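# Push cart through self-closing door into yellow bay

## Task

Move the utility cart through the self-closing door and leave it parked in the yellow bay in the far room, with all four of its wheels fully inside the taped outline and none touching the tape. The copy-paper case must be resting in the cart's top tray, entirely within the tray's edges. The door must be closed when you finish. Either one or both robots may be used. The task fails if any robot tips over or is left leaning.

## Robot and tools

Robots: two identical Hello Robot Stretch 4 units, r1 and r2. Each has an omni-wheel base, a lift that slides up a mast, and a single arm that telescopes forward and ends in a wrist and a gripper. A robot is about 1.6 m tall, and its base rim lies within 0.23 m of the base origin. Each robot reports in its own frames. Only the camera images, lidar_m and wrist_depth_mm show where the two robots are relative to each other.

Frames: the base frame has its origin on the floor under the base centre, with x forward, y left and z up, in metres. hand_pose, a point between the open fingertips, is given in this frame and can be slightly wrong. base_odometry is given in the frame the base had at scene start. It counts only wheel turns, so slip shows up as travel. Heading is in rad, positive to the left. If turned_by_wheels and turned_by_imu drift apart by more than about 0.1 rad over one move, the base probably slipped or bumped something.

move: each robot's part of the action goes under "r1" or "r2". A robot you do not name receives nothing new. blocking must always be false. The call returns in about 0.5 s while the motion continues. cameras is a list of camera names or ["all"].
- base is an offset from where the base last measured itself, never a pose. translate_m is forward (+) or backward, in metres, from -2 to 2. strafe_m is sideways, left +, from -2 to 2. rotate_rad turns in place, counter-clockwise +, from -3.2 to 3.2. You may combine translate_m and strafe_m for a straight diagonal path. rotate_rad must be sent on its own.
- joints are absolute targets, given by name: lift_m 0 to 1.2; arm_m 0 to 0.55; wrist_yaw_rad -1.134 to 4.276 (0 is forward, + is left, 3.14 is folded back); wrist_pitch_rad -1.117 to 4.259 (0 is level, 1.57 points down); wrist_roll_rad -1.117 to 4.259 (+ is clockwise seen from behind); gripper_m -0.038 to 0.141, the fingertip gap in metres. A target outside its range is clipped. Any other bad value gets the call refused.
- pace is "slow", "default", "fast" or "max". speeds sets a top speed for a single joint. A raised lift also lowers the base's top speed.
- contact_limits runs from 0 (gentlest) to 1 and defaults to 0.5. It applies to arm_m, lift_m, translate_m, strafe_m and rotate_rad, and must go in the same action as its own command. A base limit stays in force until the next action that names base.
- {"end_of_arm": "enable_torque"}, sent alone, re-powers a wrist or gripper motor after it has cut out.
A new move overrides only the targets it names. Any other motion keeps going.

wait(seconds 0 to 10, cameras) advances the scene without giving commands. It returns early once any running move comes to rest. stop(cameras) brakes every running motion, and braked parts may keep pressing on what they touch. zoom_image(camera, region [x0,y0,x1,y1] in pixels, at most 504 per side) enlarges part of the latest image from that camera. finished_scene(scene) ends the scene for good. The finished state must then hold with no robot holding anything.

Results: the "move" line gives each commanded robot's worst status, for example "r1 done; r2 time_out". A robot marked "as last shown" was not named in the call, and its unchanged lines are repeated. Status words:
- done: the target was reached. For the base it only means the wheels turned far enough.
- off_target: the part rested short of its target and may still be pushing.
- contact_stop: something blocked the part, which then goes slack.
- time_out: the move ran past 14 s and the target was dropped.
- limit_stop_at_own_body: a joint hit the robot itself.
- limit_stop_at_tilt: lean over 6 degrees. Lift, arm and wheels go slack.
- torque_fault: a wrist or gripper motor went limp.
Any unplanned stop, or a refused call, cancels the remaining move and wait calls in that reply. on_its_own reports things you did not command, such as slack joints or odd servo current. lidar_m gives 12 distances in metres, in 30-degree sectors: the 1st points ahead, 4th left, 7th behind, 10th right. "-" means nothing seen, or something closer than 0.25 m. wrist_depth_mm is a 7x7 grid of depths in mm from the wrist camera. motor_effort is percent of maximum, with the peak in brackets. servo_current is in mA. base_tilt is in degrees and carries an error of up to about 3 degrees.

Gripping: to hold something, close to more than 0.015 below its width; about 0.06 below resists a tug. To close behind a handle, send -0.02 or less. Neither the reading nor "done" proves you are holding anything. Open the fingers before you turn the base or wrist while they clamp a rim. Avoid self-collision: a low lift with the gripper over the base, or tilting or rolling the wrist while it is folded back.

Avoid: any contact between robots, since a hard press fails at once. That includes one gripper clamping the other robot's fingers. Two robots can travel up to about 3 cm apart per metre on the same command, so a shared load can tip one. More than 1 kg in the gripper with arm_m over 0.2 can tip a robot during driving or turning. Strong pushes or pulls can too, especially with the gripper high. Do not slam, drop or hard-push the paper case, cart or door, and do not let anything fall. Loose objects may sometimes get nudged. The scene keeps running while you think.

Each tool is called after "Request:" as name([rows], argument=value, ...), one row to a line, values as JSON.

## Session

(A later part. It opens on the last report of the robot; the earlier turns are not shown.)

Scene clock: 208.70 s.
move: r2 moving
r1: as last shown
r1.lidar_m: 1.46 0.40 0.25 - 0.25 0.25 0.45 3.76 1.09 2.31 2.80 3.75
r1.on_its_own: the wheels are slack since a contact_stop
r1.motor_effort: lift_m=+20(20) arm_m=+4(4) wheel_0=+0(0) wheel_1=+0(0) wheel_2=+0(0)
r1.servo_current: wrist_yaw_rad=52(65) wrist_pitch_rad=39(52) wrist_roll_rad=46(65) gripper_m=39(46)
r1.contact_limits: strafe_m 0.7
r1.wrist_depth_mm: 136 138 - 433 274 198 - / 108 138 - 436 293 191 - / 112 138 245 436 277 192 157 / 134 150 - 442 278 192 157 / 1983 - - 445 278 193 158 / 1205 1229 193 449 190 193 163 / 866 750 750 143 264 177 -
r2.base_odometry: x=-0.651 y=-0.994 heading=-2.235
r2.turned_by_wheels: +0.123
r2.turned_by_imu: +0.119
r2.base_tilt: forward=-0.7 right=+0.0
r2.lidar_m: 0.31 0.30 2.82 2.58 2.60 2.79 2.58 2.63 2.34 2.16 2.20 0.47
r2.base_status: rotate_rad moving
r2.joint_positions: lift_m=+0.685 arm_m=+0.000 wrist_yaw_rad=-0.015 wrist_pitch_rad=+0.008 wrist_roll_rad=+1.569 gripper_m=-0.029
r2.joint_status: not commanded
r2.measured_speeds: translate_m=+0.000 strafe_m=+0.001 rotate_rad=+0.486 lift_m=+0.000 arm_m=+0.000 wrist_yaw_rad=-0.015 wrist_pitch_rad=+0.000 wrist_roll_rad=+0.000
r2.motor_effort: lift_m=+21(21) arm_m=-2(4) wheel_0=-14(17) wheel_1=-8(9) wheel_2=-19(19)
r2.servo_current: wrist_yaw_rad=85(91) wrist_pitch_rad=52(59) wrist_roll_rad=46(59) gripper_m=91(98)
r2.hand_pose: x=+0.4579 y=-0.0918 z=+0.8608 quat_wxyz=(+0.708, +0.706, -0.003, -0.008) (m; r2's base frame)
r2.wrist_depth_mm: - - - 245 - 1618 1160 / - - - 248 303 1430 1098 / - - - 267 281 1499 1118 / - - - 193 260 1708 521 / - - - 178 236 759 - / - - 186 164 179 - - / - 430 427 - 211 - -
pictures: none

Request:
stop(cameras=["r2_wrist_camera","r2_head_camera","r2_head_left_camera","r1_head_left_camera"])

Scene clock: 226.47 s.
earlier move: r2 done
stop: r1's wheels hold again
r1.base_odometry: x=-1.362 y=+1.545 heading=+2.855
r1.turned_by_wheels: +0.000
r1.turned_by_imu: +0.000
r1.base_tilt: forward=-1.6 right=+1.2
r1.lidar_m: 1.43 0.37 0.25 - 0.25 0.25 0.45 3.74 1.13 2.28 2.83 3.74
r1.base_status: not commanded
r1.joint_positions: lift_m=+0.127 arm_m=+0.000 wrist_yaw_rad=+3.092 wrist_pitch_rad=+0.002 wrist_roll_rad=+0.000 gripper_m=+0.056
r1.joint_status: not commanded
r1.measured_speeds: all 0
r1.motor_effort: lift_m=+20(20) arm_m=+4(4) wheel_0=+0(1) wheel_1=+0(0) wheel_2=+0(0)
r1.servo_current: wrist_yaw_rad=52(65) wrist_pitch_rad=46(52) wrist_roll_rad=46(65) gripper_m=39(46)
r1.contact_limits: strafe_m 0.7
r1.hand_pose: x=-0.1128 y=+0.1016 z=+0.3046 quat_wxyz=(+0.025, -0.001, +0.000, +1.000) (m; r1's base frame)
r1.wrist_depth_mm: 136 138 - 433 273 198 - / 108 138 - 436 293 191 - / 113 138 246 442 278 191 157 / 134 151 - 439 279 192 157 / 1983 - - 452 279 193 158 / 1205 1205 194 452 191 193 163 / 854 750 759 143 264 177 -
r2.base_odometry: x=-0.651 y=-0.994 heading=-1.979
r2.turned_by_wheels: +0.256
r2.turned_by_imu: +0.249
r2.base_tilt: forward=-0.6 right=+0.1
r2.lidar_m: 0.38 0.43 2.62 2.57 2.77 2.63 2.60 2.79 2.21 2.15 2.36 0.42
r2.base_status: done
r2.joint_positions: lift_m=+0.685 arm_m=+0.000 wrist_yaw_rad=-0.004 wrist_pitch_rad=+0.008 wrist_roll_rad=+1.569 gripper_m=-0.029
r2.joint_status: not commanded
r2.measured_speeds: all 0
r2.motor_effort: lift_m=+21(21) arm_m=+4(4) wheel_0=-5(17) wheel_1=-3(9) wheel_2=-7(20)
r2.servo_current: wrist_yaw_rad=39(98) wrist_pitch_rad=46(59) wrist_roll_rad=39(59) gripper_m=98(98)
r2.hand_pose: x=+0.4589 y=-0.0885 z=+0.8608 quat_wxyz=(+0.708, +0.706, +0.001, -0.004) (m; r2's base frame)
r2.wrist_depth_mm: - - - 158 215 223 223 / - - - 159 218 1499 1098 / - - 574 162 222 809 - / - 496 455 164 225 820 - / - - 488 167 229 842 - / - - 186 169 179 - - / - - - - 236 - -
pictures: r1_head_left_camera, r2_head_camera, r2_head_left_camera, r2_wrist_camera
Images, in order (width x height): r1_head_left_camera 420x672, r2_head_camera 420x560, r2_head_left_camera 420x672, r2_wrist_camera 616x392.

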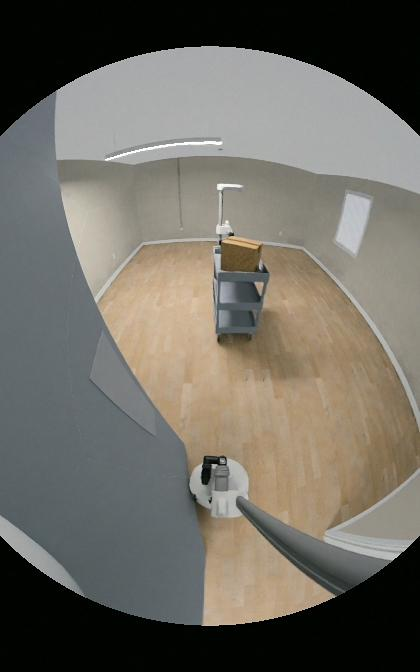

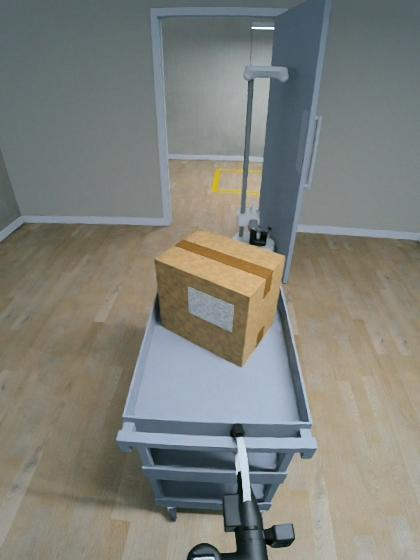

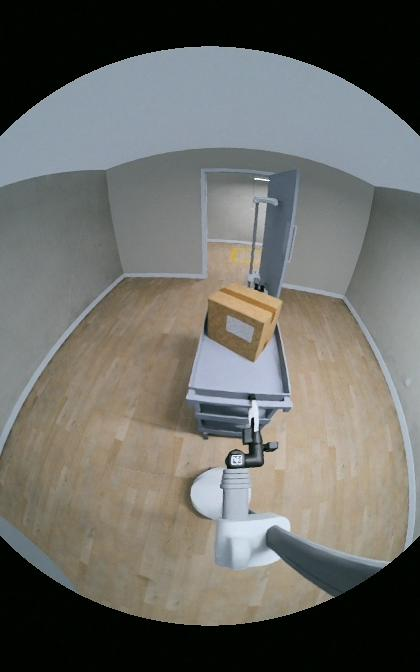

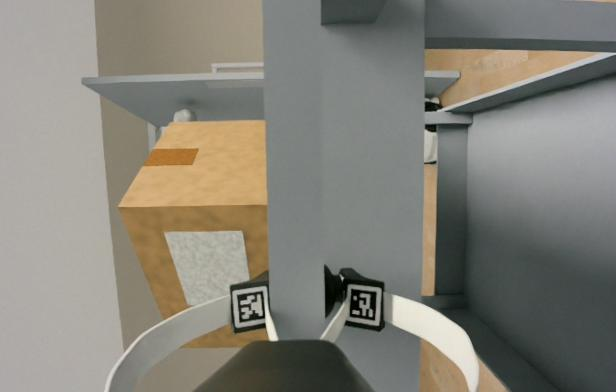

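Request:
move(blocking=false, r2={"base":{"strafe_m":-0.1},"pace":"slow"})

Request:
wait(seconds=3)

Request:
move(blocking=false, r2={"base":{"rotate_rad":0.09},"pace":"slow"})

Request:
wait(seconds=2)

Request:
move(blocking=false, r2={"base":{"translate_m":0.6}})

Request:
wait(seconds=4, cameras=["r2_wrist_camera","r2_head_camera","r2_head_left_camera","r1_head_left_camera"])

Scene clock: 242.37 s.
move: r2 moving
r1: as last shown
r1.base_tilt: forward=-1.6 right=+1.3
r1.lidar_m: 1.43 0.38 0.25 - 0.25 0.25 0.45 3.72 1.12 2.33 2.83 3.77
r1.servo_current: wrist_yaw_rad=52(52) wrist_pitch_rad=46(46) wrist_roll_rad=52(72) gripper_m=39(46)
r1.contact_limits: strafe_m 0.7
r1.wrist_depth_mm: 135 138 - 433 273 198 - / 108 138 - 436 293 191 - / 112 139 247 442 277 192 157 / 134 151 - 442 279 193 158 / 1983 - - 449 278 193 157 / 1182 1229 193 449 191 193 163 / 854 750 759 143 263 177 -
r2.base_odometry: x=-0.664 y=-0.988 heading=-1.979
r2.turned_by_wheels: +0.000
r2.turned_by_imu: +0.001
r2.base_tilt: forward=-0.7 right=+0.1
r2.lidar_m: 0.39 0.44 2.61 2.56 2.78 2.65 2.59 2.77 2.20 2.14 2.35 0.42
r2.base_status: strafe_m moving
r2.joint_positions: lift_m=+0.685 arm_m=+0.000 wrist_yaw_rad=+0.000 wrist_pitch_rad=+0.008 wrist_roll_rad=+1.569 gripper_m=-0.029
r2.joint_status: not commanded
r2.measured_speeds: translate_m=+0.000 strafe_m=-0.055 rotate_rad=+0.002 lift_m=+0.000 arm_m=+0.000 wrist_yaw_rad=+0.028 wrist_pitch_rad=+0.000 wrist_roll_rad=+0.000
r2.motor_effort: lift_m=+21(21) arm_m=+4(4) wheel_0=+9(10) wheel_1=-7(9) wheel_2=+0(6)
r2.servo_current: wrist_yaw_rad=39(52) wrist_pitch_rad=52(59) wrist_roll_rad=52(59) gripper_m=85(91)
r2.hand_pose: x=+0.4593 y=-0.0873 z=+0.8608 quat_wxyz=(+0.708, +0.706, +0.003, -0.003) (m; r2's base frame)
r2.wrist_depth_mm: - - - 155 213 220 220 / - - - 158 216 1618 1118 / - - 559 160 220 809 - / - 492 459 163 224 831 - / - - 492 166 228 854 - / - - 187 169 178 - - / - - - - 236 1661 -
pictures: none

Scene clock: 244.00 s.
earlier move: r2 done
r1.base_odometry: x=-1.362 y=+1.545 heading=+2.855
r1.turned_by_wheels: +0.000
r1.turned_by_imu: +0.000
r1.base_tilt: forward=-1.6 right=+1.3
r1.lidar_m: 1.41 0.38 0.25 - 0.25 0.25 0.45 3.76 1.12 2.30 2.81 3.75
r1.base_status: not commanded
r1.joint_positions: lift_m=+0.127 arm_m=+0.000 wrist_yaw_rad=+3.092 wrist_pitch_rad=+0.002 wrist_roll_rad=+0.000 gripper_m=+0.056
r1.joint_status: not commanded
r1.measured_speeds: all 0
r1.motor_effort: lift_m=+20(20) arm_m=+4(4) wheel_0=+0(1) wheel_1=+0(0) wheel_2=+0(0)
r1.servo_current: wrist_yaw_rad=52(65) wrist_pitch_rad=46(52) wrist_roll_rad=52(72) gripper_m=39(46)
r1.contact_limits: strafe_m 0.7
r1.hand_pose: x=-0.1128 y=+0.1016 z=+0.3046 quat_wxyz=(+0.025, -0.001, +0.000, +1.000) (m; r1's base frame)
r1.wrist_depth_mm: 136 138 - 436 273 198 - / 108 138 - 436 293 191 - / 112 138 247 439 276 191 156 / 134 151 - 445 277 193 157 / 1921 - - 449 279 193 158 / 1205 1255 194 452 190 193 163 / 842 741 750 142 263 176 -
r2.base_odometry: x=-0.743 y=-0.954 heading=-1.979
r2.turned_by_wheels: +0.000
r2.turned_by_imu: +0.000
r2.base_tilt: forward=-0.6 right=+0.0
r2.lidar_m: 0.40 0.39 2.69 2.67 2.89 2.66 2.59 2.65 2.11 2.08 2.28 0.44
r2.base_status: done
r2.joint_positions: lift_m=+0.685 arm_m=+0.000 wrist_yaw_rad=+0.003 wrist_pitch_rad=+0.008 wrist_roll_rad=+1.569 gripper_m=-0.029
r2.joint_status: not commanded
r2.measured_speeds: all 0
r2.motor_effort: lift_m=+21(21) arm_m=+4(4) wheel_0=+5(14) wheel_1=-3(9) wheel_2=+0(6)
r2.servo_current: wrist_yaw_rad=46(65) wrist_pitch_rad=52(59) wrist_roll_rad=39(59) gripper_m=91(98)
r2.hand_pose: x=+0.4595 y=-0.0866 z=+0.8608 quat_wxyz=(+0.708, +0.706, +0.004, -0.002) (m; r2's base frame)
r2.wrist_depth_mm: - - - 172 233 239 241 / - - - 172 233 1576 462 / - - - 171 232 831 - / - - 521 171 231 831 - / - 480 466 170 230 820 - / - - 185 169 179 809 - / - - 559 - 229 - -
wait: 1.63 of 3 s (r2 has come to rest)
pictures: none

Scene clock: 244.50 s.
move: r2 moving
r1: as last shown
r1.lidar_m: 1.41 0.36 0.25 - 0.26 0.25 0.45 3.73 1.11 2.28 2.82 3.74
r1.servo_current: wrist_yaw_rad=59(65) wrist_pitch_rad=39(46) wrist_roll_rad=59(59) gripper_m=46(46)
r1.contact_limits: strafe_m 0.7
r1.wrist_depth_mm: 136 138 - 433 273 198 - / 108 138 - 436 291 191 - / 112 138 246 439 277 191 156 / 134 151 - 445 278 193 157 / - - - 449 281 193 157 / 1182 1205 194 452 190 193 163 / 854 759 759 143 264 177 -
r2.base_odometry: x=-0.743 y=-0.954 heading=-1.895
r2.turned_by_wheels: +0.084
r2.turned_by_imu: +0.082
r2.base_tilt: forward=-0.7 right=+0.1
r2.lidar_m: 0.38 0.43 2.67 2.66 3.01 2.63 2.58 2.48 2.08 2.09 2.35 0.40
r2.base_status: rotate_rad moving
r2.joint_positions: lift_m=+0.685 arm_m=+0.000 wrist_yaw_rad=-0.004 wrist_pitch_rad=+0.008 wrist_roll_rad=+1.569 gripper_m=-0.029
r2.joint_status: not commanded
r2.measured_speeds: translate_m=+0.002 strafe_m=+0.000 rotate_rad=+0.123 lift_m=+0.000 arm_m=+0.000 wrist_yaw_rad=+0.006 wrist_pitch_rad=+0.000 wrist_roll_rad=+0.000
r2.motor_effort: lift_m=+21(21) arm_m=+4(4) wheel_0=-5(11) wheel_1=-4(7) wheel_2=-10(12)
r2.servo_current: wrist_yaw_rad=46(52) wrist_pitch_rad=52(52) wrist_roll_rad=52(52) gripper_m=91(98)
r2.hand_pose: x=+0.4589 y=-0.0886 z=+0.8608 quat_wxyz=(+0.708, +0.706, +0.001, -0.004) (m; r2's base frame)
r2.wrist_depth_mm: - - - 158 217 224 224 / - - - 160 220 1537 1098 / - - 580 163 223 809 - / - - 466 165 226 831 - / - - 492 167 229 831 - / - - 186 169 179 820 - / - - - - 235 - -
pictures: none

Scene clock: 244.90 s.
earlier move: r2 done
r1.base_odometry: x=-1.362 y=+1.545 heading=+2.855
r1.turned_by_wheels: +0.000
r1.turned_by_imu: +0.000
r1.base_tilt: forward=-1.6 right=+1.3
r1.lidar_m: 1.41 0.38 0.25 - 0.25 0.25 0.45 3.73 1.12 2.28 2.82 3.75
r1.base_status: not commanded
r1.joint_positions: lift_m=+0.127 arm_m=+0.000 wrist_yaw_rad=+3.092 wrist_pitch_rad=+0.002 wrist_roll_rad=+0.000 gripper_m=+0.056
r1.joint_status: not commanded
r1.measured_speeds: all 0
r1.motor_effort: lift_m=+20(20) arm_m=+4(4) wheel_0=+0(1) wheel_1=+0(0) wheel_2=+0(0)
r1.servo_current: wrist_yaw_rad=65(65) wrist_pitch_rad=46(46) wrist_roll_rad=59(59) gripper_m=39(46)
r1.contact_limits: strafe_m 0.7
r1.hand_pose: x=-0.1128 y=+0.1016 z=+0.3046 quat_wxyz=(+0.025, -0.001, +0.000, +1.000) (m; r1's base frame)
r1.wrist_depth_mm: 136 137 - 436 274 198 - / 108 138 - 436 293 191 - / 112 139 246 436 277 192 157 / 134 151 - 442 278 193 157 / 1921 - - 449 278 193 157 / 1205 1205 195 449 191 193 163 / 854 750 750 143 263 177 -
r2.base_odometry: x=-0.743 y=-0.954 heading=-1.890
r2.turned_by_wheels: +0.005
r2.turned_by_imu: +0.005
r2.base_tilt: forward=-0.7 right=+0.1
r2.lidar_m: 0.38 0.42 2.70 2.66 3.07 2.64 2.62 2.47 2.08 2.07 2.36 0.42
r2.base_status: done
r2.joint_positions: lift_m=+0.685 arm_m=+0.000 wrist_yaw_rad=-0.003 wrist_pitch_rad=+0.008 wrist_roll_rad=+1.569 gripper_m=-0.029
r2.joint_status: not commanded
r2.measured_speeds: all 0
r2.motor_effort: lift_m=+21(21) arm_m=+4(4) wheel_0=-4(11) wheel_1=-3(7) wheel_2=-4(12)
r2.servo_current: wrist_yaw_rad=46(52) wrist_pitch_rad=52(52) wrist_roll_rad=33(59) gripper_m=91(98)
r2.hand_pose: x=+0.4590 y=-0.0882 z=+0.8608 quat_wxyz=(+0.708, +0.706, +0.002, -0.004) (m; r2's base frame)
r2.wrist_depth_mm: - - - 156 214 220 222 / - - - 158 217 1661 1098 / - - 564 161 221 788 - / - 496 459 163 225 831 - / - - 488 166 229 854 - / - - 186 169 179 - - / - - - - 235 - -
wait: 0.40 of 2 s (r2 has come to rest)
pictures: none

Scene clock: 245.40 s.
move: r2 moving
r1: as last shown
r1.lidar_m: 1.39 0.39 0.25 - 0.25 0.25 0.42 3.74 1.11 2.27 2.84 3.74
r1.motor_effort: lift_m=+20(20) arm_m=+4(5) wheel_0=+0(1) wheel_1=+0(0) wheel_2=+0(0)
r1.servo_current: wrist_yaw_rad=52(65) wrist_pitch_rad=46(46) wrist_roll_rad=59(65) gripper_m=39(46)
r1.contact_limits: strafe_m 0.7
r1.wrist_depth_mm: 135 138 - 430 273 198 - / 108 138 - 430 293 191 - / 112 138 248 442 277 192 157 / 134 151 - 442 278 193 157 / - - - 452 277 193 157 / 1182 1205 194 449 190 193 163 / 854 759 768 143 264 176 -
r2.base_odometry: x=-0.753 y=-0.984 heading=-1.890
r2.turned_by_wheels: +0.000
r2.turned_by_imu: +0.000
r2.base_tilt: forward=-0.7 right=+0.1
r2.lidar_m: 0.39 0.43 2.67 2.67 3.02 2.64 2.64 2.54 2.10 2.08 2.37 0.41
r2.base_status: translate_m moving
r2.joint_positions: lift_m=+0.685 arm_m=+0.000 wrist_yaw_rad=-0.004 wrist_pitch_rad=+0.008 wrist_roll_rad=+1.569 gripper_m=-0.029
r2.joint_status: not commanded
r2.measured_speeds: translate_m=+0.122 strafe_m=-0.001 rotate_rad=+0.004 lift_m=+0.000 arm_m=+0.000 wrist_yaw_rad=+0.000 wrist_pitch_rad=+0.000 wrist_roll_rad=+0.000
r2.motor_effort: lift_m=+21(21) arm_m=+4(4) wheel_0=+7(11) wheel_1=+8(8) wheel_2=-17(17)
r2.servo_current: wrist_yaw_rad=52(59) wrist_pitch_rad=52(59) wrist_roll_rad=39(65) gripper_m=91(98)
r2.hand_pose: x=+0.4589 y=-0.0885 z=+0.8608 quat_wxyz=(+0.708, +0.706, +0.001, -0.004) (m; r2's base frame)
r2.wrist_depth_mm: - - - 156 215 221 224 / - - - 159 218 1576 1078 / - - 574 161 221 809 - / - 500 455 163 224 820 - / - - 492 166 227 842 - / - - 186 169 178 - - / - - - - 235 - -
pictures: none

Scene clock: 248.40 s.
earlier move: r2 done
r1.base_odometry: x=-1.362 y=+1.545 heading=+2.855
r1.turned_by_wheels: +0.000
r1.turned_by_imu: +0.000
r1.base_tilt: forward=-1.6 right=+1.2
r1.lidar_m: 0.84 0.36 0.25 - 0.25 0.25 0.44 3.73 1.11 2.30 2.81 0.88
r1.base_status: not commanded
r1.joint_positions: lift_m=+0.127 arm_m=+0.000 wrist_yaw_rad=+3.092 wrist_pitch_rad=+0.002 wrist_roll_rad=+0.000 gripper_m=+0.056
r1.joint_status: not commanded
r1.measured_speeds: all 0
r1.motor_effort: lift_m=+20(20) arm_m=+4(5) wheel_0=+0(1) wheel_1=+0(0) wheel_2=+0(0)
r1.servo_current: wrist_yaw_rad=72(72) wrist_pitch_rad=33(46) wrist_roll_rad=39(65) gripper_m=46(52)
r1.contact_limits: strafe_m 0.7
r1.hand_pose: x=-0.1128 y=+0.1016 z=+0.3046 quat_wxyz=(+0.025, -0.001, +0.000, +1.000) (m; r1's base frame)
r1.wrist_depth_mm: 136 138 - 430 273 197 - / 108 138 - 436 291 191 - / 112 139 246 439 277 191 156 / 134 151 - 445 277 193 156 / 1921 - - 445 279 193 157 / 1229 1205 194 452 191 194 163 / 854 750 750 143 263 178 -
r2.base_odometry: x=-0.931 y=-1.524 heading=-1.890
r2.turned_by_wheels: +0.000
r2.turned_by_imu: -0.001
r2.base_tilt: forward=-0.7 right=+0.0
r2.lidar_m: 0.42 0.43 2.54 2.52 2.89 3.19 3.18 2.63 2.23 2.19 2.51 0.42
r2.base_status: done
r2.joint_positions: lift_m=+0.685 arm_m=+0.000 wrist_yaw_rad=-0.004 wrist_pitch_rad=+0.008 wrist_roll_rad=+1.569 gripper_m=-0.029
r2.joint_status: not commanded
r2.measured_speeds: all 0
r2.motor_effort: lift_m=+21(21) arm_m=+4(4) wheel_0=+2(11) wheel_1=+4(9) wheel_2=-3(20)
r2.servo_current: wrist_yaw_rad=39(59) wrist_pitch_rad=52(59) wrist_roll_rad=46(65) gripper_m=91(98)
r2.hand_pose: x=+0.4589 y=-0.0885 z=+0.8608 quat_wxyz=(+0.708, +0.706, +0.001, -0.004) (m; r2's base frame)
r2.wrist_depth_mm: - - - 148 205 213 236 / - - - 152 210 809 - / - - 517 155 216 798 - / - 466 459 160 220 831 - / - - 517 165 227 - - / - - 186 168 179 - - / - - - - 239 1661 -
wait: 3.00 of 4 s (r2 has come to rest)
pictures: r1_head_left_camera, r2_head_camera, r2_head_left_camera, r2_wrist_camera
Images, in order (width x height): r1_head_left_camera 420x672, r2_head_camera 420x560, r2_head_left_camera 420x672, r2_wrist_camera 616x392.

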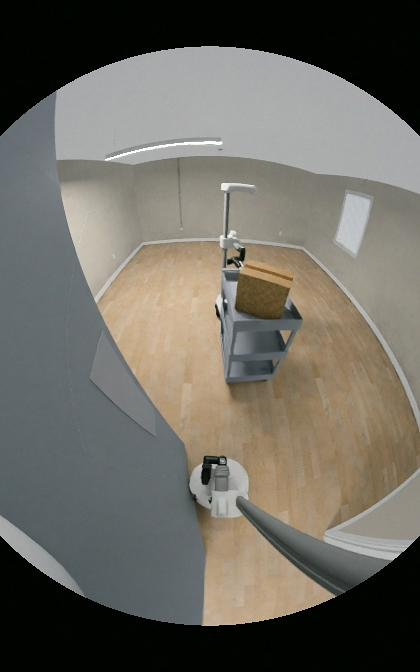

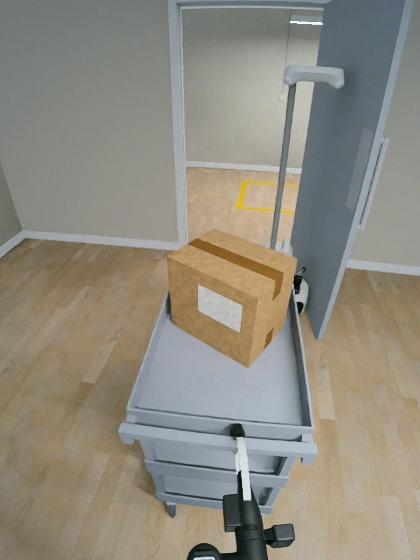

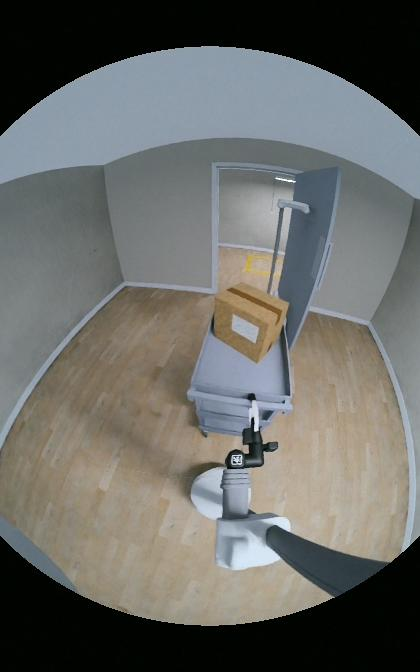

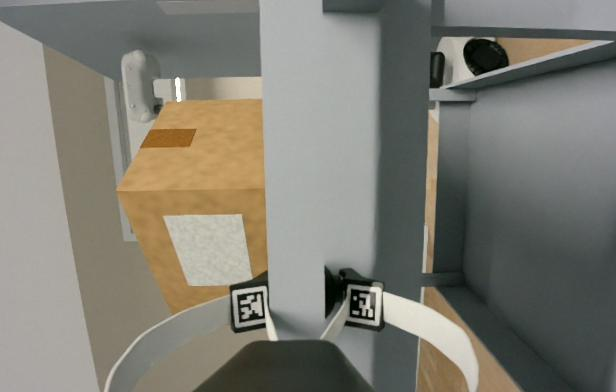

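Request:
wait(seconds=0, cameras=["r1_head_camera","r1_head_right_camera"])

Scene clock: 276.07 s.
r1.base_odometry: x=-1.362 y=+1.545 heading=+2.855
r1.turned_by_wheels: +0.000
r1.turned_by_imu: +0.000
r1.base_tilt: forward=-1.6 right=+1.3
r1.lidar_m: 0.84 0.37 0.25 - 0.25 0.25 0.43 3.74 1.11 2.31 2.84 0.91
r1.base_status: not commanded
r1.joint_positions: lift_m=+0.127 arm_m=+0.000 wrist_yaw_rad=+3.092 wrist_pitch_rad=+0.002 wrist_roll_rad=+0.000 gripper_m=+0.056
r1.joint_status: not commanded
r1.measured_speeds: all 0
r1.motor_effort: lift_m=+20(20) arm_m=+4(5) wheel_0=+0(1) wheel_1=+0(0) wheel_2=+0(0)
r1.servo_current: wrist_yaw_rad=46(72) wrist_pitch_rad=46(46) wrist_roll_rad=46(65) gripper_m=39(52)
r1.contact_limits: strafe_m 0.7
r1.hand_pose: x=-0.1128 y=+0.1016 z=+0.3046 quat_wxyz=(+0.025, -0.001, +0.000, +1.000) (m; r1's base frame)
r1.wrist_depth_mm: 136 138 - 433 273 198 - / 108 138 - 433 293 191 - / 112 139 247 439 277 191 156 / 134 151 - 445 277 193 157 / 1921 - - 445 278 193 157 / 1205 1182 194 449 191 193 163 / 842 750 759 143 264 177 -
r2.base_odometry: x=-0.931 y=-1.524 heading=-1.890
r2.turned_by_wheels: +0.000
r2.turned_by_imu: +0.000
r2.base_tilt: forward=-0.7 right=+0.1
r2.lidar_m: 0.41 0.43 2.53 2.54 2.86 3.20 3.19 2.66 2.21 2.20 2.47 0.41
r2.base_status: done
r2.joint_positions: lift_m=+0.685 arm_m=+0.000 wrist_yaw_rad=-0.004 wrist_pitch_rad=+0.008 wrist_roll_rad=+1.569 gripper_m=-0.029
r2.joint_status: not commanded
r2.measured_speeds: all 0
r2.motor_effort: lift_m=+21(21) arm_m=+4(4) wheel_0=+2(11) wheel_1=+4(9) wheel_2=-3(20)
r2.servo_current: wrist_yaw_rad=52(59) wrist_pitch_rad=52(59) wrist_roll_rad=39(65) gripper_m=91(98)
r2.hand_pose: x=+0.4589 y=-0.0885 z=+0.8608 quat_wxyz=(+0.708, +0.706, +0.001, -0.004) (m; r2's base frame)
r2.wrist_depth_mm: - - - 148 206 214 236 / - - - 152 210 798 - / - - 517 155 215 798 - / - 469 459 160 220 831 - / - - 517 165 227 - - / - - 186 169 179 - - / - - - - 239 1661 -
pictures: r1_head_camera, r1_head_right_camera
Images, in order (width x height): r1_head_camera 420x560, r1_head_right_camera 420x672.

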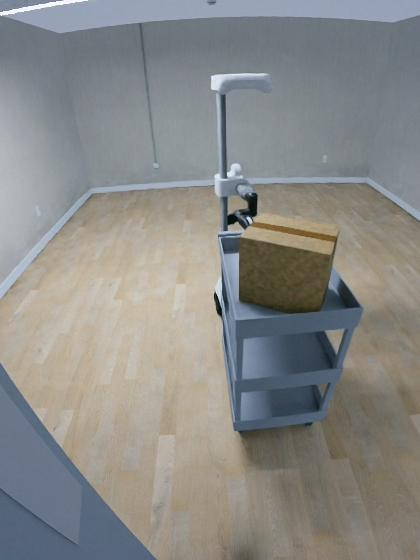

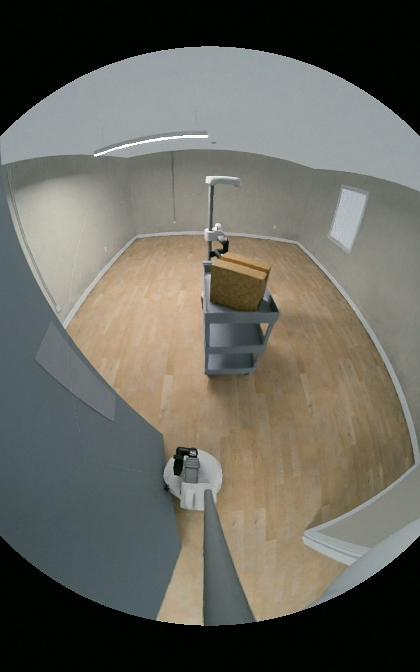

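Request:
move(blocking=false, r2={"base":{"strafe_m":-0.2}})

Request:
wait(seconds=3)

Request:
move(blocking=false, r2={"base":{"rotate_rad":0.2},"pace":"slow"})

Request:
wait(seconds=2)

Request:
move(blocking=false, r2={"base":{"strafe_m":-0.18}})

Request:
wait(seconds=3)

Request:
move(blocking=false, r2={"base":{"rotate_rad":0.18},"pace":"slow"})

Request:
wait(seconds=2, cameras=["r1_head_camera","r2_head_camera","r2_wrist_camera"])

Scene clock: 288.30 s.
move: r2 moving
r1: as last shown
r1.lidar_m: 0.81 0.37 0.25 - 0.25 0.25 0.44 3.75 1.11 2.27 2.82 0.90
r1.motor_effort: lift_m=+20(20) arm_m=+4(4) wheel_0=+0(1) wheel_1=+0(0) wheel_2=+0(0)
r1.servo_current: wrist_yaw_rad=65(72) wrist_pitch_rad=39(39) wrist_roll_rad=65(65) gripper_m=39(52)
r1.contact_limits: strafe_m 0.7
r1.wrist_depth_mm: 136 138 - 433 274 197 - / 108 139 - 433 291 191 - / 112 139 247 436 278 191 157 / 134 151 - 445 278 193 156 / 1983 - - 449 279 193 157 / 1205 1182 193 449 190 193 163 / 842 750 750 143 264 177 -
r2.base_odometry: x=-0.966 y=-1.513 heading=-1.890
r2.turned_by_wheels: +0.000
r2.turned_by_imu: +0.001
r2.base_tilt: forward=-0.7 right=+0.0
r2.lidar_m: 0.41 0.45 2.58 2.57 2.88 3.20 3.22 2.59 2.18 2.16 2.49 0.41
r2.base_status: strafe_m moving
r2.joint_positions: lift_m=+0.685 arm_m=+0.000 wrist_yaw_rad=+0.004 wrist_pitch_rad=+0.008 wrist_roll_rad=+1.569 gripper_m=-0.029
r2.joint_status: not commanded
r2.measured_speeds: translate_m=+0.001 strafe_m=-0.141 rotate_rad=-0.004 lift_m=+0.000 arm_m=+0.000 wrist_yaw_rad=+0.004 wrist_pitch_rad=+0.000 wrist_roll_rad=+0.000
r2.motor_effort: lift_m=+21(21) arm_m=+4(4) wheel_0=+14(14) wheel_1=-10(11) wheel_2=-1(3)
r2.servo_current: wrist_yaw_rad=52(52) wrist_pitch_rad=52(59) wrist_roll_rad=46(59) gripper_m=91(91)
r2.hand_pose: x=+0.4596 y=-0.0862 z=+0.8608 quat_wxyz=(+0.708, +0.706, +0.004, -0.001) (m; r2's base frame)
r2.wrist_depth_mm: - - - 148 204 210 221 / - - - 151 208 1336 - / - - 530 154 214 809 - / - 462 455 159 221 831 - / - - 512 164 228 - - / - - 187 169 179 - - / - - - - 238 1661 -
pictures: none

Scene clock: 289.77 s.
earlier move: r2 done
r1.base_odometry: x=-1.362 y=+1.545 heading=+2.855
r1.turned_by_wheels: +0.000
r1.turned_by_imu: +0.000
r1.base_tilt: forward=-1.6 right=+1.3
r1.lidar_m: 0.78 0.39 0.25 - 0.25 0.25 0.44 3.73 1.12 2.26 2.82 0.91
r1.base_status: not commanded
r1.joint_positions: lift_m=+0.127 arm_m=+0.000 wrist_yaw_rad=+3.092 wrist_pitch_rad=+0.002 wrist_roll_rad=+0.000 gripper_m=+0.056
r1.joint_status: not commanded
r1.measured_speeds: all 0
r1.motor_effort: lift_m=+20(20) arm_m=+4(4) wheel_0=+0(1) wheel_1=+0(0) wheel_2=+0(0)
r1.servo_current: wrist_yaw_rad=72(72) wrist_pitch_rad=46(52) wrist_roll_rad=65(65) gripper_m=46(52)
r1.contact_limits: strafe_m 0.7
r1.hand_pose: x=-0.1128 y=+0.1016 z=+0.3046 quat_wxyz=(+0.025, -0.001, +0.000, +1.000) (m; r1's base frame)
r1.wrist_depth_mm: 136 138 - 430 274 197 - / 108 138 - 433 291 191 - / 112 138 246 442 278 191 157 / 134 151 - 439 278 193 156 / 1983 - - 449 279 193 157 / 1205 1229 195 449 191 192 163 / 854 750 759 143 264 177 -
r2.base_odometry: x=-1.121 y=-1.461 heading=-1.890
r2.turned_by_wheels: -0.001
r2.turned_by_imu: +0.000
r2.base_tilt: forward=-0.7 right=+0.0
r2.lidar_m: 0.38 0.39 2.74 2.73 3.13 3.25 3.22 2.40 2.00 2.01 2.25 0.44
r2.base_status: done
r2.joint_positions: lift_m=+0.685 arm_m=+0.000 wrist_yaw_rad=+0.003 wrist_pitch_rad=+0.008 wrist_roll_rad=+1.569 gripper_m=-0.029
r2.joint_status: not commanded
r2.measured_speeds: all 0
r2.motor_effort: lift_m=+21(21) arm_m=+4(4) wheel_0=-1(15) wheel_1=-3(12) wheel_2=+0(3)
r2.servo_current: wrist_yaw_rad=46(65) wrist_pitch_rad=52(59) wrist_roll_rad=46(59) gripper_m=91(98)
r2.hand_pose: x=+0.4595 y=-0.0866 z=+0.8608 quat_wxyz=(+0.708, +0.706, +0.004, -0.002) (m; r2's base frame)
r2.wrist_depth_mm: - - - 186 247 1397 1098 / - - - 183 245 274 272 / - - - 179 241 1430 - / - - 597 177 237 842 - / - 496 459 173 233 820 - / - - 186 170 179 809 - / - - 512 - 226 - -
wait: 1.47 of 3 s (r2 has come to rest)
pictures: none

Scene clock: 290.27 s.
move: r2 moving
r1: as last shown
r1.lidar_m: 0.81 0.37 0.25 - 0.25 0.25 0.45 3.74 1.13 2.29 2.82 0.90
r1.motor_effort: lift_m=+20(20) arm_m=+4(4) wheel_0=-1(1) wheel_1=+0(0) wheel_2=+0(0)
r1.servo_current: wrist_yaw_rad=52(72) wrist_pitch_rad=39(46) wrist_roll_rad=52(65) gripper_m=39(46)
r1.contact_limits: strafe_m 0.7
r1.wrist_depth_mm: 136 138 - 433 273 198 - / 108 138 - 433 291 191 - / 112 138 246 442 277 191 157 / 134 151 - 445 278 193 157 / 1983 - - 445 279 192 157 / 1205 1205 194 449 191 194 163 / 842 759 759 143 265 176 -
r2.base_odometry: x=-1.121 y=-1.461 heading=-1.768
r2.turned_by_wheels: +0.122
r2.turned_by_imu: +0.118
r2.base_tilt: forward=-0.7 right=+0.1
r2.lidar_m: 0.38 0.43 2.74 2.71 3.27 3.24 3.27 2.24 2.01 2.01 2.44 0.41
r2.base_status: rotate_rad moving
r2.joint_positions: lift_m=+0.685 arm_m=+0.000 wrist_yaw_rad=-0.005 wrist_pitch_rad=+0.008 wrist_roll_rad=+1.569 gripper_m=-0.029
r2.joint_status: not commanded
r2.measured_speeds: translate_m=+0.000 strafe_m=+0.001 rotate_rad=+0.419 lift_m=+0.000 arm_m=+0.000 wrist_yaw_rad=+0.000 wrist_pitch_rad=+0.000 wrist_roll_rad=+0.000
r2.motor_effort: lift_m=+21(21) arm_m=+4(4) wheel_0=-8(11) wheel_1=-5(9) wheel_2=-14(15)
r2.servo_current: wrist_yaw_rad=46(52) wrist_pitch_rad=59(59) wrist_roll_rad=52(52) gripper_m=85(98)
r2.hand_pose: x=+0.4588 y=-0.0888 z=+0.8608 quat_wxyz=(+0.708, +0.706, +0.001, -0.004) (m; r2's base frame)
r2.wrist_depth_mm: - - - 165 224 233 233 / - - - 166 226 1366 517 / - - - 167 227 809 - / - - 492 167 229 831 - / - 488 469 168 229 842 - / - - 187 169 179 809 - / - - 585 - 231 - -
pictures: none

Scene clock: 290.93 s.
earlier move: r2 done
r1.base_odometry: x=-1.362 y=+1.545 heading=+2.855
r1.turned_by_wheels: +0.000
r1.turned_by_imu: +0.000
r1.base_tilt: forward=-1.6 right=+1.3
r1.lidar_m: 0.79 0.38 0.25 - 0.25 0.25 0.44 3.75 1.12 2.28 2.83 0.86
r1.base_status: not commanded
r1.joint_positions: lift_m=+0.127 arm_m=+0.000 wrist_yaw_rad=+3.092 wrist_pitch_rad=+0.002 wrist_roll_rad=+0.000 gripper_m=+0.056
r1.joint_status: not commanded
r1.measured_speeds: all 0
r1.motor_effort: lift_m=+20(20) arm_m=+4(5) wheel_0=+0(1) wheel_1=+0(0) wheel_2=+0(0)
r1.servo_current: wrist_yaw_rad=33(72) wrist_pitch_rad=39(52) wrist_roll_rad=52(65) gripper_m=39(46)
r1.contact_limits: strafe_m 0.7
r1.hand_pose: x=-0.1128 y=+0.1016 z=+0.3046 quat_wxyz=(+0.025, -0.001, +0.000, +1.000) (m; r1's base frame)
r1.wrist_depth_mm: 136 138 - 433 272 197 - / 108 138 - 436 293 191 - / 113 138 245 439 277 191 157 / 134 151 - 439 277 193 157 / 1921 - - 445 278 193 157 / 1182 1182 193 449 191 193 163 / 854 750 750 143 264 178 -
r2.base_odometry: x=-1.121 y=-1.461 heading=-1.691
r2.turned_by_wheels: +0.077
r2.turned_by_imu: +0.075
r2.base_tilt: forward=-0.6 right=+0.1
r2.lidar_m: 0.42 0.44 2.73 2.79 3.50 3.22 3.28 2.19 2.01 2.06 2.60 0.41
r2.base_status: done
r2.joint_positions: lift_m=+0.685 arm_m=+0.000 wrist_yaw_rad=+0.000 wrist_pitch_rad=+0.008 wrist_roll_rad=+1.569 gripper_m=-0.029
r2.joint_status: not commanded
r2.measured_speeds: all 0
r2.motor_effort: lift_m=+21(21) arm_m=+4(4) wheel_0=-4(11) wheel_1=-3(9) wheel_2=-6(15)
r2.servo_current: wrist_yaw_rad=33(52) wrist_pitch_rad=46(59) wrist_roll_rad=46(59) gripper_m=91(98)
r2.hand_pose: x=+0.4592 y=-0.0875 z=+0.8608 quat_wxyz=(+0.708, +0.706, +0.003, -0.003) (m; r2's base frame)
r2.wrist_depth_mm: - - - 146 202 209 229 / - - - 150 208 1366 - / - - 508 154 213 798 - / - 473 459 158 220 831 - / - - 512 163 227 - - / - - 187 168 179 - - / - - - - 241 1661 -
wait: 0.67 of 2 s (r2 has come to rest)
pictures: none

Scene clock: 291.43 s.
move: r2 moving
r1: as last shown
r1.lidar_m: 0.77 0.38 0.25 - 0.25 0.25 0.45 3.71 1.11 2.32 2.84 0.86
r1.motor_effort: lift_m=+20(20) arm_m=+4(4) wheel_0=+0(1) wheel_1=+0(0) wheel_2=+0(0)
r1.servo_current: wrist_yaw_rad=46(59) wrist_pitch_rad=39(46) wrist_roll_rad=39(52) gripper_m=39(46)
r1.contact_limits: strafe_m 0.7
r1.wrist_depth_mm: 136 138 - 433 272 198 - / 108 138 - 436 293 191 - / 113 139 246 439 278 191 157 / 134 151 - 442 278 193 156 / 1983 - - 449 277 193 158 / 1205 1182 193 452 190 193 163 / 854 759 759 143 263 177 -
r2.base_odometry: x=-1.157 y=-1.457 heading=-1.691
r2.turned_by_wheels: +0.000
r2.turned_by_imu: +0.000
r2.base_tilt: forward=-0.7 right=+0.1
r2.lidar_m: 0.41 0.45 2.77 2.81 3.52 3.24 3.25 2.14 1.99 2.01 2.57 0.43
r2.base_status: strafe_m moving
r2.joint_positions: lift_m=+0.685 arm_m=+0.000 wrist_yaw_rad=+0.003 wrist_pitch_rad=+0.008 wrist_roll_rad=+1.569 gripper_m=-0.029
r2.joint_status: not commanded
r2.measured_speeds: translate_m=-0.001 strafe_m=-0.141 rotate_rad=+0.003 lift_m=+0.000 arm_m=+0.000 wrist_yaw_rad=+0.002 wrist_pitch_rad=+0.000 wrist_roll_rad=+0.000
r2.motor_effort: lift_m=+21(21) arm_m=+4(4) wheel_0=+14(15) wheel_1=-11(12) wheel_2=-1(5)
r2.servo_current: wrist_yaw_rad=52(52) wrist_pitch_rad=59(59) wrist_roll_rad=39(52) gripper_m=91(98)
r2.hand_pose: x=+0.4596 y=-0.0864 z=+0.8608 quat_wxyz=(+0.708, +0.706, +0.004, -0.002) (m; r2's base frame)
r2.wrist_depth_mm: - - - 148 205 223 221 / - - - 151 210 1336 - / - - 525 155 215 809 - / - 469 455 159 220 820 - / - - 512 164 227 - - / - - 187 168 179 - - / - - - - 239 1708 -
pictures: none

Scene clock: 292.80 s.
earlier move: r2 done
r1.base_odometry: x=-1.362 y=+1.545 heading=+2.855
r1.turned_by_wheels: +0.000
r1.turned_by_imu: +0.000
r1.base_tilt: forward=-1.6 right=+1.3
r1.lidar_m: 0.76 0.37 0.25 - 0.25 0.25 0.47 3.71 1.10 2.28 2.84 0.87
r1.base_status: not commanded
r1.joint_positions: lift_m=+0.127 arm_m=+0.000 wrist_yaw_rad=+3.092 wrist_pitch_rad=+0.002 wrist_roll_rad=+0.000 gripper_m=+0.056
r1.joint_status: not commanded
r1.measured_speeds: all 0
r1.motor_effort: lift_m=+20(20) arm_m=+4(4) wheel_0=+0(1) wheel_1=+0(1) wheel_2=+0(0)
r1.servo_current: wrist_yaw_rad=46(59) wrist_pitch_rad=46(52) wrist_roll_rad=59(65) gripper_m=39(52)
r1.contact_limits: strafe_m 0.7
r1.hand_pose: x=-0.1128 y=+0.1016 z=+0.3046 quat_wxyz=(+0.025, -0.001, +0.000, +1.000) (m; r1's base frame)
r1.wrist_depth_mm: 136 138 - 433 273 198 - / 108 138 - 436 293 191 - / 113 139 246 442 277 191 157 / 134 151 - 445 278 193 157 / 1921 - - 452 279 193 157 / 1182 1182 193 452 190 193 163 / 854 759 759 143 263 177 -
r2.base_odometry: x=-1.300 y=-1.440 heading=-1.691
r2.turned_by_wheels: +0.000
r2.turned_by_imu: +0.000
r2.base_tilt: forward=-0.7 right=+0.1
r2.lidar_m: 0.37 0.39 2.90 2.96 3.55 3.32 3.05 1.99 1.82 1.89 2.38 0.43
r2.base_status: done
r2.joint_positions: lift_m=+0.685 arm_m=+0.000 wrist_yaw_rad=+0.003 wrist_pitch_rad=+0.008 wrist_roll_rad=+1.569 gripper_m=-0.029
r2.joint_status: not commanded
r2.measured_speeds: all 0
r2.motor_effort: lift_m=+21(21) arm_m=+4(4) wheel_0=+1(15) wheel_1=-1(12) wheel_2=+0(5)
r2.servo_current: wrist_yaw_rad=33(59) wrist_pitch_rad=46(59) wrist_roll_rad=39(59) gripper_m=91(98)
r2.hand_pose: x=+0.4595 y=-0.0866 z=+0.8608 quat_wxyz=(+0.708, +0.706, +0.004, -0.002) (m; r2's base frame)
r2.wrist_depth_mm: - - - 180 236 249 1025 / - - - 179 240 1308 1078 / - - - 176 237 1430 - / - - 564 175 234 854 - / - 473 459 172 232 820 - / - - 186 170 179 809 - / - - 539 - 228 - -
wait: 1.37 of 3 s (r2 has come to rest)
pictures: none

Scene clock: 293.30 s.
move: r2 moving
r1: as last shown
r1.lidar_m: 0.76 0.40 0.25 - 0.25 0.25 0.45 3.76 1.12 2.27 2.82 0.86
r1.motor_effort: lift_m=+20(20) arm_m=+4(5) wheel_0=+0(1) wheel_1=+0(0) wheel_2=+0(0)
r1.servo_current: wrist_yaw_rad=46(59) wrist_pitch_rad=33(46) wrist_roll_rad=65(65) gripper_m=33(46)
r1.contact_limits: strafe_m 0.7
r1.wrist_depth_mm: 136 137 - 433 274 198 - / 108 138 - 433 291 191 - / 113 138 246 439 276 192 157 / 134 151 - 442 278 193 156 / 1983 - - 449 279 193 157 / 1205 1205 193 452 190 193 163 / 854 750 750 143 264 177 -
r2.base_odometry: x=-1.300 y=-1.439 heading=-1.572
r2.turned_by_wheels: +0.119
r2.turned_by_imu: +0.115
r2.base_tilt: forward=-0.7 right=+0.1
r2.lidar_m: 0.40 0.42 2.89 3.02 3.43 3.29 2.65 1.90 1.85 1.94 2.60 0.39
r2.base_status: rotate_rad moving
r2.joint_positions: lift_m=+0.685 arm_m=+0.000 wrist_yaw_rad=-0.005 wrist_pitch_rad=+0.008 wrist_roll_rad=+1.569 gripper_m=-0.029
r2.joint_status: not commanded
r2.measured_speeds: translate_m=+0.001 strafe_m=-0.001 rotate_rad=+0.373 lift_m=+0.000 arm_m=+0.000 wrist_yaw_rad=+0.000 wrist_pitch_rad=+0.000 wrist_roll_rad=+0.000
r2.motor_effort: lift_m=+21(21) arm_m=+4(4) wheel_0=-11(12) wheel_1=-6(8) wheel_2=-10(14)
r2.servo_current: wrist_yaw_rad=52(52) wrist_pitch_rad=52(59) wrist_roll_rad=52(52) gripper_m=91(91)
r2.hand_pose: x=+0.4588 y=-0.0889 z=+0.8608 quat_wxyz=(+0.708, +0.706, +0.001, -0.005) (m; r2's base frame)
r2.wrist_depth_mm: - - - 163 222 230 230 / - - - 165 224 1397 1160 / - - 621 166 227 798 - / - - 484 167 228 820 - / - - 473 168 229 842 - / - - 186 169 178 820 - / - - 597 - 233 - -
pictures: none

Scene clock: 293.93 s.
earlier move: r2 done
r1.base_odometry: x=-1.362 y=+1.545 heading=+2.855
r1.turned_by_wheels: +0.000
r1.turned_by_imu: +0.000
r1.base_tilt: forward=-1.6 right=+1.3
r1.lidar_m: 0.74 0.36 0.25 - 0.25 0.25 0.46 3.72 1.13 2.31 2.84 0.88
r1.base_status: not commanded
r1.joint_positions: lift_m=+0.127 arm_m=+0.000 wrist_yaw_rad=+3.092 wrist_pitch_rad=+0.002 wrist_roll_rad=+0.000 gripper_m=+0.056
r1.joint_status: not commanded
r1.measured_speeds: all 0
r1.motor_effort: lift_m=+20(20) arm_m=+4(5) wheel_0=+0(1) wheel_1=+0(0) wheel_2=+0(0)
r1.servo_current: wrist_yaw_rad=46(65) wrist_pitch_rad=39(46) wrist_roll_rad=59(65) gripper_m=46(46)
r1.contact_limits: strafe_m 0.7
r1.hand_pose: x=-0.1128 y=+0.1016 z=+0.3046 quat_wxyz=(+0.025, -0.001, +0.000, +1.000) (m; r1's base frame)
r1.wrist_depth_mm: 135 138 - 430 272 197 - / 108 138 - 436 293 191 - / 112 138 246 436 276 192 156 / 134 151 - 445 278 193 157 / 1983 - - 445 279 193 158 / 1182 1182 193 452 191 194 163 / 842 741 768 143 264 177 -
r2.base_odometry: x=-1.300 y=-1.440 heading=-1.512
r2.turned_by_wheels: +0.060
r2.turned_by_imu: +0.058
r2.base_tilt: forward=-0.7 right=+0.0
r2.lidar_m: 0.39 0.44 2.90 3.06 3.39 3.30 2.47 1.87 1.84 1.97 2.54 0.42
r2.base_status: done
r2.joint_positions: lift_m=+0.685 arm_m=+0.000 wrist_yaw_rad=+0.000 wrist_pitch_rad=+0.008 wrist_roll_rad=+1.569 gripper_m=-0.029
r2.joint_status: not commanded
r2.measured_speeds: all 0
r2.motor_effort: lift_m=+21(21) arm_m=+4(4) wheel_0=-4(12) wheel_1=-4(8) wheel_2=-6(14)
r2.servo_current: wrist_yaw_rad=46(59) wrist_pitch_rad=52(59) wrist_roll_rad=46(52) gripper_m=85(91)
r2.hand_pose: x=+0.4593 y=-0.0875 z=+0.8608 quat_wxyz=(+0.708, +0.706, +0.003, -0.003) (m; r2's base frame)
r2.wrist_depth_mm: - - - 145 202 208 208 / - - - 150 208 768 - / - - 508 153 214 809 - / - 469 455 158 219 831 - / - - 517 164 227 - - / - - 186 169 179 - - / - - - - 240 1756 -
wait: 0.63 of 2 s (r2 has come to rest)
pictures: r1_head_camera, r2_head_camera, r2_wrist_camera
Images, in order (width x height): r1_head_camera 420x560, r2_head_camera 420x560, r2_wrist_camera 616x392.

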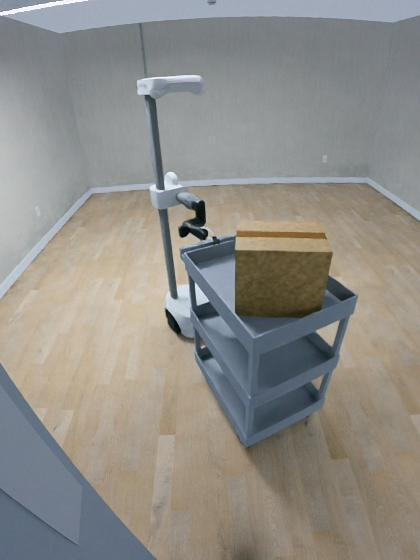

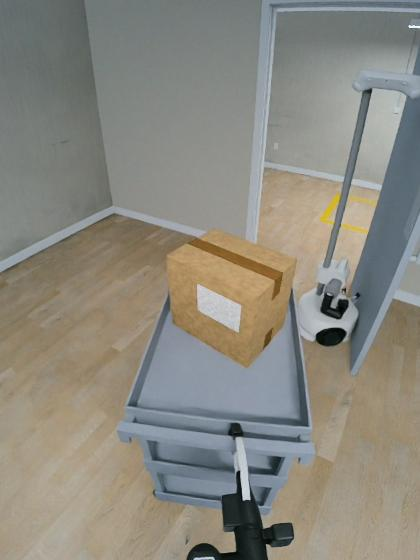

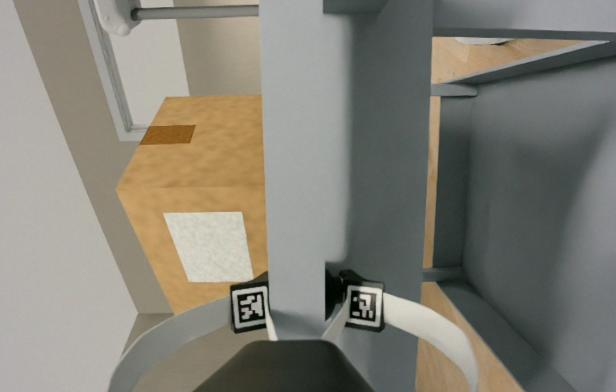

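Request:
move(blocking=false, r2={"base":{"translate_m":0.52}})

Request:
wait(seconds=4, cameras=["r1_head_camera","r2_head_camera"])

Scene clock: 303.63 s.
move: r2 moving
r1: as last shown
r1.base_tilt: forward=-1.6 right=+1.2
r1.lidar_m: 0.75 0.38 0.25 - 0.25 0.25 0.43 3.75 1.11 2.29 2.82 0.82
r1.motor_effort: lift_m=+20(20) arm_m=+5(5) wheel_0=+0(0) wheel_1=+0(0) wheel_2=+0(0)
r1.servo_current: wrist_yaw_rad=59(59) wrist_pitch_rad=39(46) wrist_roll_rad=33(59) gripper_m=39(52)
r1.contact_limits: strafe_m 0.7
r1.wrist_depth_mm: 136 138 - 436 273 198 - / 108 138 - 436 291 190 - / 112 138 246 439 277 191 156 / 134 151 - 442 278 193 157 / 1983 - - 445 278 193 157 / 1182 1182 194 452 191 193 163 / 842 750 759 143 263 177 -
r2.base_odometry: x=-1.298 y=-1.471 heading=-1.513
r2.turned_by_wheels: +0.000
r2.turned_by_imu: +0.000
r2.base_tilt: forward=-0.7 right=+0.1
r2.lidar_m: 0.40 0.43 2.85 3.08 3.40 3.30 2.51 1.91 1.85 1.95 2.52 0.41
r2.base_status: translate_m moving
r2.joint_positions: lift_m=+0.685 arm_m=+0.000 wrist_yaw_rad=-0.002 wrist_pitch_rad=+0.008 wrist_roll_rad=+1.569 gripper_m=-0.029
r2.joint_status: not commanded
r2.measured_speeds: translate_m=+0.123 strafe_m=-0.002 rotate_rad=+0.005 lift_m=+0.000 arm_m=+0.000 wrist_yaw_rad=+0.000 wrist_pitch_rad=+0.000 wrist_roll_rad=+0.000
r2.motor_effort: lift_m=+21(21) arm_m=+4(4) wheel_0=+6(7) wheel_1=+7(9) wheel_2=-17(19)
r2.servo_current: wrist_yaw_rad=59(65) wrist_pitch_rad=46(52) wrist_roll_rad=39(59) gripper_m=85(91)
r2.hand_pose: x=+0.4591 y=-0.0881 z=+0.8608 quat_wxyz=(+0.708, +0.706, +0.002, -0.004) (m; r2's base frame)
r2.wrist_depth_mm: - - - 149 206 232 229 / - - - 152 211 1336 - / - - 525 156 216 820 - / - 462 455 159 220 831 - / - - 508 164 226 - - / - - 187 168 178 - - / - - - - 238 1708 -
pictures: none

Scene clock: 306.37 s.
earlier move: r2 done
r1.base_odometry: x=-1.362 y=+1.545 heading=+2.855
r1.turned_by_wheels: +0.000
r1.turned_by_imu: +0.000
r1.base_tilt: forward=-1.6 right=+1.2
r1.lidar_m: 0.76 0.41 0.25 - 0.25 0.25 0.43 3.74 1.09 2.30 0.63 0.66
r1.base_status: not commanded
r1.joint_positions: lift_m=+0.127 arm_m=+0.000 wrist_yaw_rad=+3.092 wrist_pitch_rad=+0.002 wrist_roll_rad=+0.000 gripper_m=+0.056
r1.joint_status: not commanded
r1.measured_speeds: all 0
r1.motor_effort: lift_m=+20(20) arm_m=+4(5) wheel_0=-1(1) wheel_1=+0(0) wheel_2=+0(0)
r1.servo_current: wrist_yaw_rad=52(78) wrist_pitch_rad=46(52) wrist_roll_rad=52(65) gripper_m=46(52)
r1.contact_limits: strafe_m 0.7
r1.hand_pose: x=-0.1128 y=+0.1016 z=+0.3046 quat_wxyz=(+0.025, -0.001, +0.000, +1.000) (m; r1's base frame)
r1.wrist_depth_mm: 136 138 - 433 273 198 - / 108 138 - 436 293 191 - / 112 138 247 439 277 192 157 / 134 151 - 442 279 193 157 / - - - 445 279 193 157 / 1205 1205 193 449 191 193 163 / 854 750 759 143 264 178 -
r2.base_odometry: x=-1.270 y=-1.958 heading=-1.512
r2.turned_by_wheels: +0.000
r2.turned_by_imu: +0.000
r2.base_tilt: forward=-0.6 right=+0.1
r2.lidar_m: 0.36 0.38 2.60 2.79 3.83 3.73 2.89 2.14 2.13 2.26 1.14 0.42
r2.base_status: done
r2.joint_positions: lift_m=+0.685 arm_m=+0.000 wrist_yaw_rad=-0.003 wrist_pitch_rad=+0.008 wrist_roll_rad=+1.569 gripper_m=-0.029
r2.joint_status: not commanded
r2.measured_speeds: all 0
r2.motor_effort: lift_m=+21(21) arm_m=+4(4) wheel_0=+3(9) wheel_1=+3(9) wheel_2=-4(19)
r2.servo_current: wrist_yaw_rad=46(65) wrist_pitch_rad=52(59) wrist_roll_rad=46(59) gripper_m=85(98)
r2.hand_pose: x=+0.4590 y=-0.0883 z=+0.8608 quat_wxyz=(+0.708, +0.706, +0.002, -0.004) (m; r2's base frame)
r2.wrist_depth_mm: - - - 177 239 247 247 / 1808 - - 236 237 1576 445 / - - - 174 236 809 - / - - 535 173 234 831 - / - 466 459 171 232 831 - / - - 186 170 179 809 - / - - 559 - 229 - -
wait: 2.73 of 4 s (r2 has come to rest)
pictures: r1_head_camera, r2_head_camera
Images, in order (width x height): r1_head_camera 420x560, r2_head_camera 420x560.

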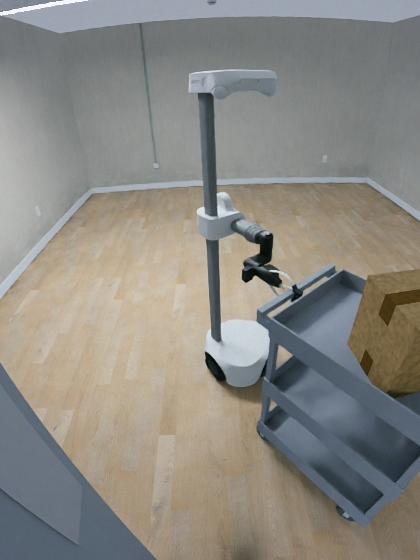

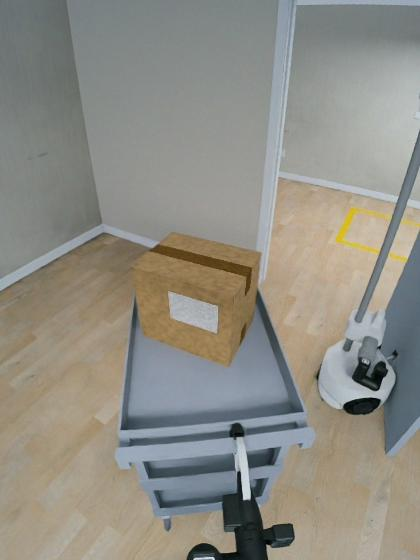

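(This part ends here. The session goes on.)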